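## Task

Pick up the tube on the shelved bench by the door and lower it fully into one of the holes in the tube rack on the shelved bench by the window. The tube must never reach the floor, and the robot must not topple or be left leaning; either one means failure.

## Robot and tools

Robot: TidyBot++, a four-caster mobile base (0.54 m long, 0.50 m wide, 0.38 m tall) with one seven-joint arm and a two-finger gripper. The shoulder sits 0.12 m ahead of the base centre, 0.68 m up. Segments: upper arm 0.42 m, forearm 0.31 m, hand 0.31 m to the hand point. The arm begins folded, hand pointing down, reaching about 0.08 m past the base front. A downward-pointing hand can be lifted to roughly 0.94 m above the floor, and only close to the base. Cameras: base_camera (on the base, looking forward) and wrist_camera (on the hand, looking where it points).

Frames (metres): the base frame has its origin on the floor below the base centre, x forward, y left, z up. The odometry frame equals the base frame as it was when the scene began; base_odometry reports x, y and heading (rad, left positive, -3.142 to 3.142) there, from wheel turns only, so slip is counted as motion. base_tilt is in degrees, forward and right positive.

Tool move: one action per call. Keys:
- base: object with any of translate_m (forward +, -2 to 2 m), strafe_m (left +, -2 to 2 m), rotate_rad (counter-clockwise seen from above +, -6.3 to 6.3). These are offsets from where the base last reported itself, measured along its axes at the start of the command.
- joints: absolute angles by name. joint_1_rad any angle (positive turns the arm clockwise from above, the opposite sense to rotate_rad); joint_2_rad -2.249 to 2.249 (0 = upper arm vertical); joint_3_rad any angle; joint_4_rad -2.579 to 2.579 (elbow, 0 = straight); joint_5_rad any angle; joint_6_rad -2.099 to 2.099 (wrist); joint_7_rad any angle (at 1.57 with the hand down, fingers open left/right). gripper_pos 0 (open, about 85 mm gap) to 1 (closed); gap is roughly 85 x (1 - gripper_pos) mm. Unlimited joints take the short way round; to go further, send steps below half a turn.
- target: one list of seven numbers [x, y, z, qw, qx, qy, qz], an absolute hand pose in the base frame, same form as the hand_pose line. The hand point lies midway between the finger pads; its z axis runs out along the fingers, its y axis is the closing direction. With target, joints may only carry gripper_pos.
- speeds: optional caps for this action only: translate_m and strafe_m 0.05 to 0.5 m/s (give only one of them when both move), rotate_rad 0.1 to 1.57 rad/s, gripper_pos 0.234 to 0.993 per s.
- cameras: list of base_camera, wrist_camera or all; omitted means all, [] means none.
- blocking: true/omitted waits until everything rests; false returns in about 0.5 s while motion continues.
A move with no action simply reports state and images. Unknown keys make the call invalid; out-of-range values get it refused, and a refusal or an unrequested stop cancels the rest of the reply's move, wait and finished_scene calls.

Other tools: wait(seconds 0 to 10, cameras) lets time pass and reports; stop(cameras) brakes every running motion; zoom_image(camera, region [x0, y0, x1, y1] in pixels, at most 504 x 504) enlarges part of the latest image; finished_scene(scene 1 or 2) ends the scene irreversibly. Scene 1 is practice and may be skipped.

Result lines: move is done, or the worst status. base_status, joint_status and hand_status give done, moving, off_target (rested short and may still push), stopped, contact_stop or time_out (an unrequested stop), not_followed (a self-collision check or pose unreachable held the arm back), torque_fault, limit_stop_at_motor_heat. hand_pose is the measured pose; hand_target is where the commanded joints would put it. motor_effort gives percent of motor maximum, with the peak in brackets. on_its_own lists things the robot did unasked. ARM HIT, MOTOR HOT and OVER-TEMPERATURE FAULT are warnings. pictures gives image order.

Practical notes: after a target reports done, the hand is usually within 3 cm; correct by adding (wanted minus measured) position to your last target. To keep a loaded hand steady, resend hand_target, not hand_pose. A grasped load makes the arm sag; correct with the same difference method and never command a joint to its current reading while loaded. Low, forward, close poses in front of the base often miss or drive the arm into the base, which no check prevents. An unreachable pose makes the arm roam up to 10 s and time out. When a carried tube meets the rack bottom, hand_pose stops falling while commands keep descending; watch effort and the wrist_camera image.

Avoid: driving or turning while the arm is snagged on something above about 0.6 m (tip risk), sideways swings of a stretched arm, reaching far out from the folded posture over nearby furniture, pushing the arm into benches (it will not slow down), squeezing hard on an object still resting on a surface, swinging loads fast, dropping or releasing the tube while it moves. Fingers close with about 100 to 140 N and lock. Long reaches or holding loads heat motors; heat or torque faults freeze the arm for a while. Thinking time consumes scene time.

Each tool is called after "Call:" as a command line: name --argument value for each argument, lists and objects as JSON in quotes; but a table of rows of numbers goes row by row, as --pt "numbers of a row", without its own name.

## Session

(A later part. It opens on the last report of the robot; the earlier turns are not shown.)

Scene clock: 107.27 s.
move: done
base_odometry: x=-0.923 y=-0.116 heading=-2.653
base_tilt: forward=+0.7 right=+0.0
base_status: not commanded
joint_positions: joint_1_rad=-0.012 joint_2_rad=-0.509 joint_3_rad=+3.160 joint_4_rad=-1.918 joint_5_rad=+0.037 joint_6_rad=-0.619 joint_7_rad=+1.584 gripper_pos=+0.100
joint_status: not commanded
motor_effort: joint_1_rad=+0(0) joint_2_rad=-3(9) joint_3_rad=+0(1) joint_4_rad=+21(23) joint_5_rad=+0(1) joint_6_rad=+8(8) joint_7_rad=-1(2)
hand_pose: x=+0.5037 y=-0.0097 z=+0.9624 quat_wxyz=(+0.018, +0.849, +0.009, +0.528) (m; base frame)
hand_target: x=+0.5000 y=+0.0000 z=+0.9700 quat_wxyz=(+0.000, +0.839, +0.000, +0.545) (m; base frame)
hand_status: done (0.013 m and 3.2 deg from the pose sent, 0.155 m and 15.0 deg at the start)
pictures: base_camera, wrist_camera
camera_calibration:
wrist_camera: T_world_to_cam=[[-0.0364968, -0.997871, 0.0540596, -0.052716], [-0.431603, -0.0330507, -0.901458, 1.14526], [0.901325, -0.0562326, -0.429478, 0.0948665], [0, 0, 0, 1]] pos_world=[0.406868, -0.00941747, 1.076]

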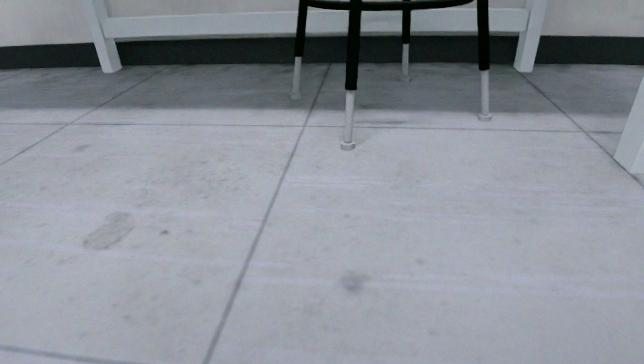

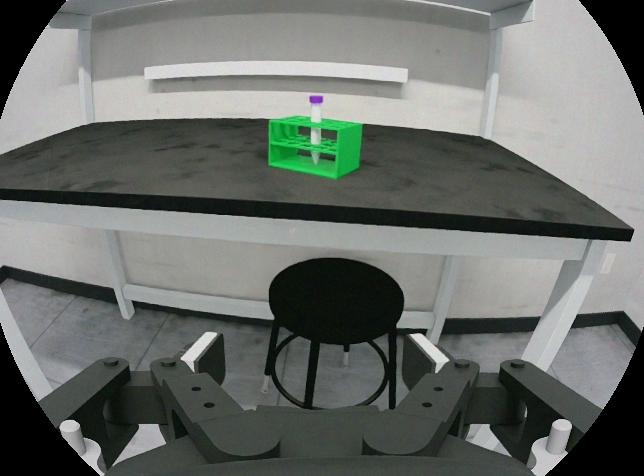

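Call:
zoom_image --camera "wrist_camera" --region '[265, 85, 370, 190]'

Scaled by 4.800.

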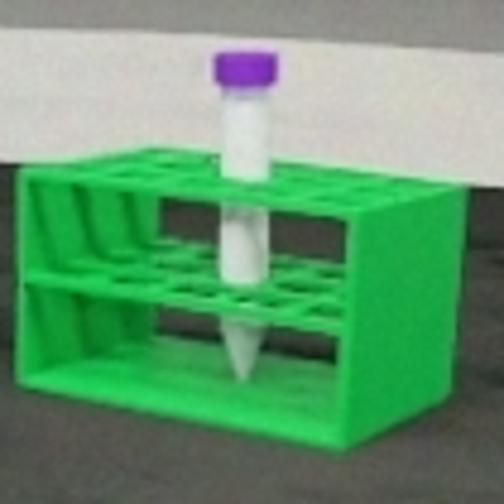

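Call:
finished_scene --scene 2

The scene is finished: the task was done.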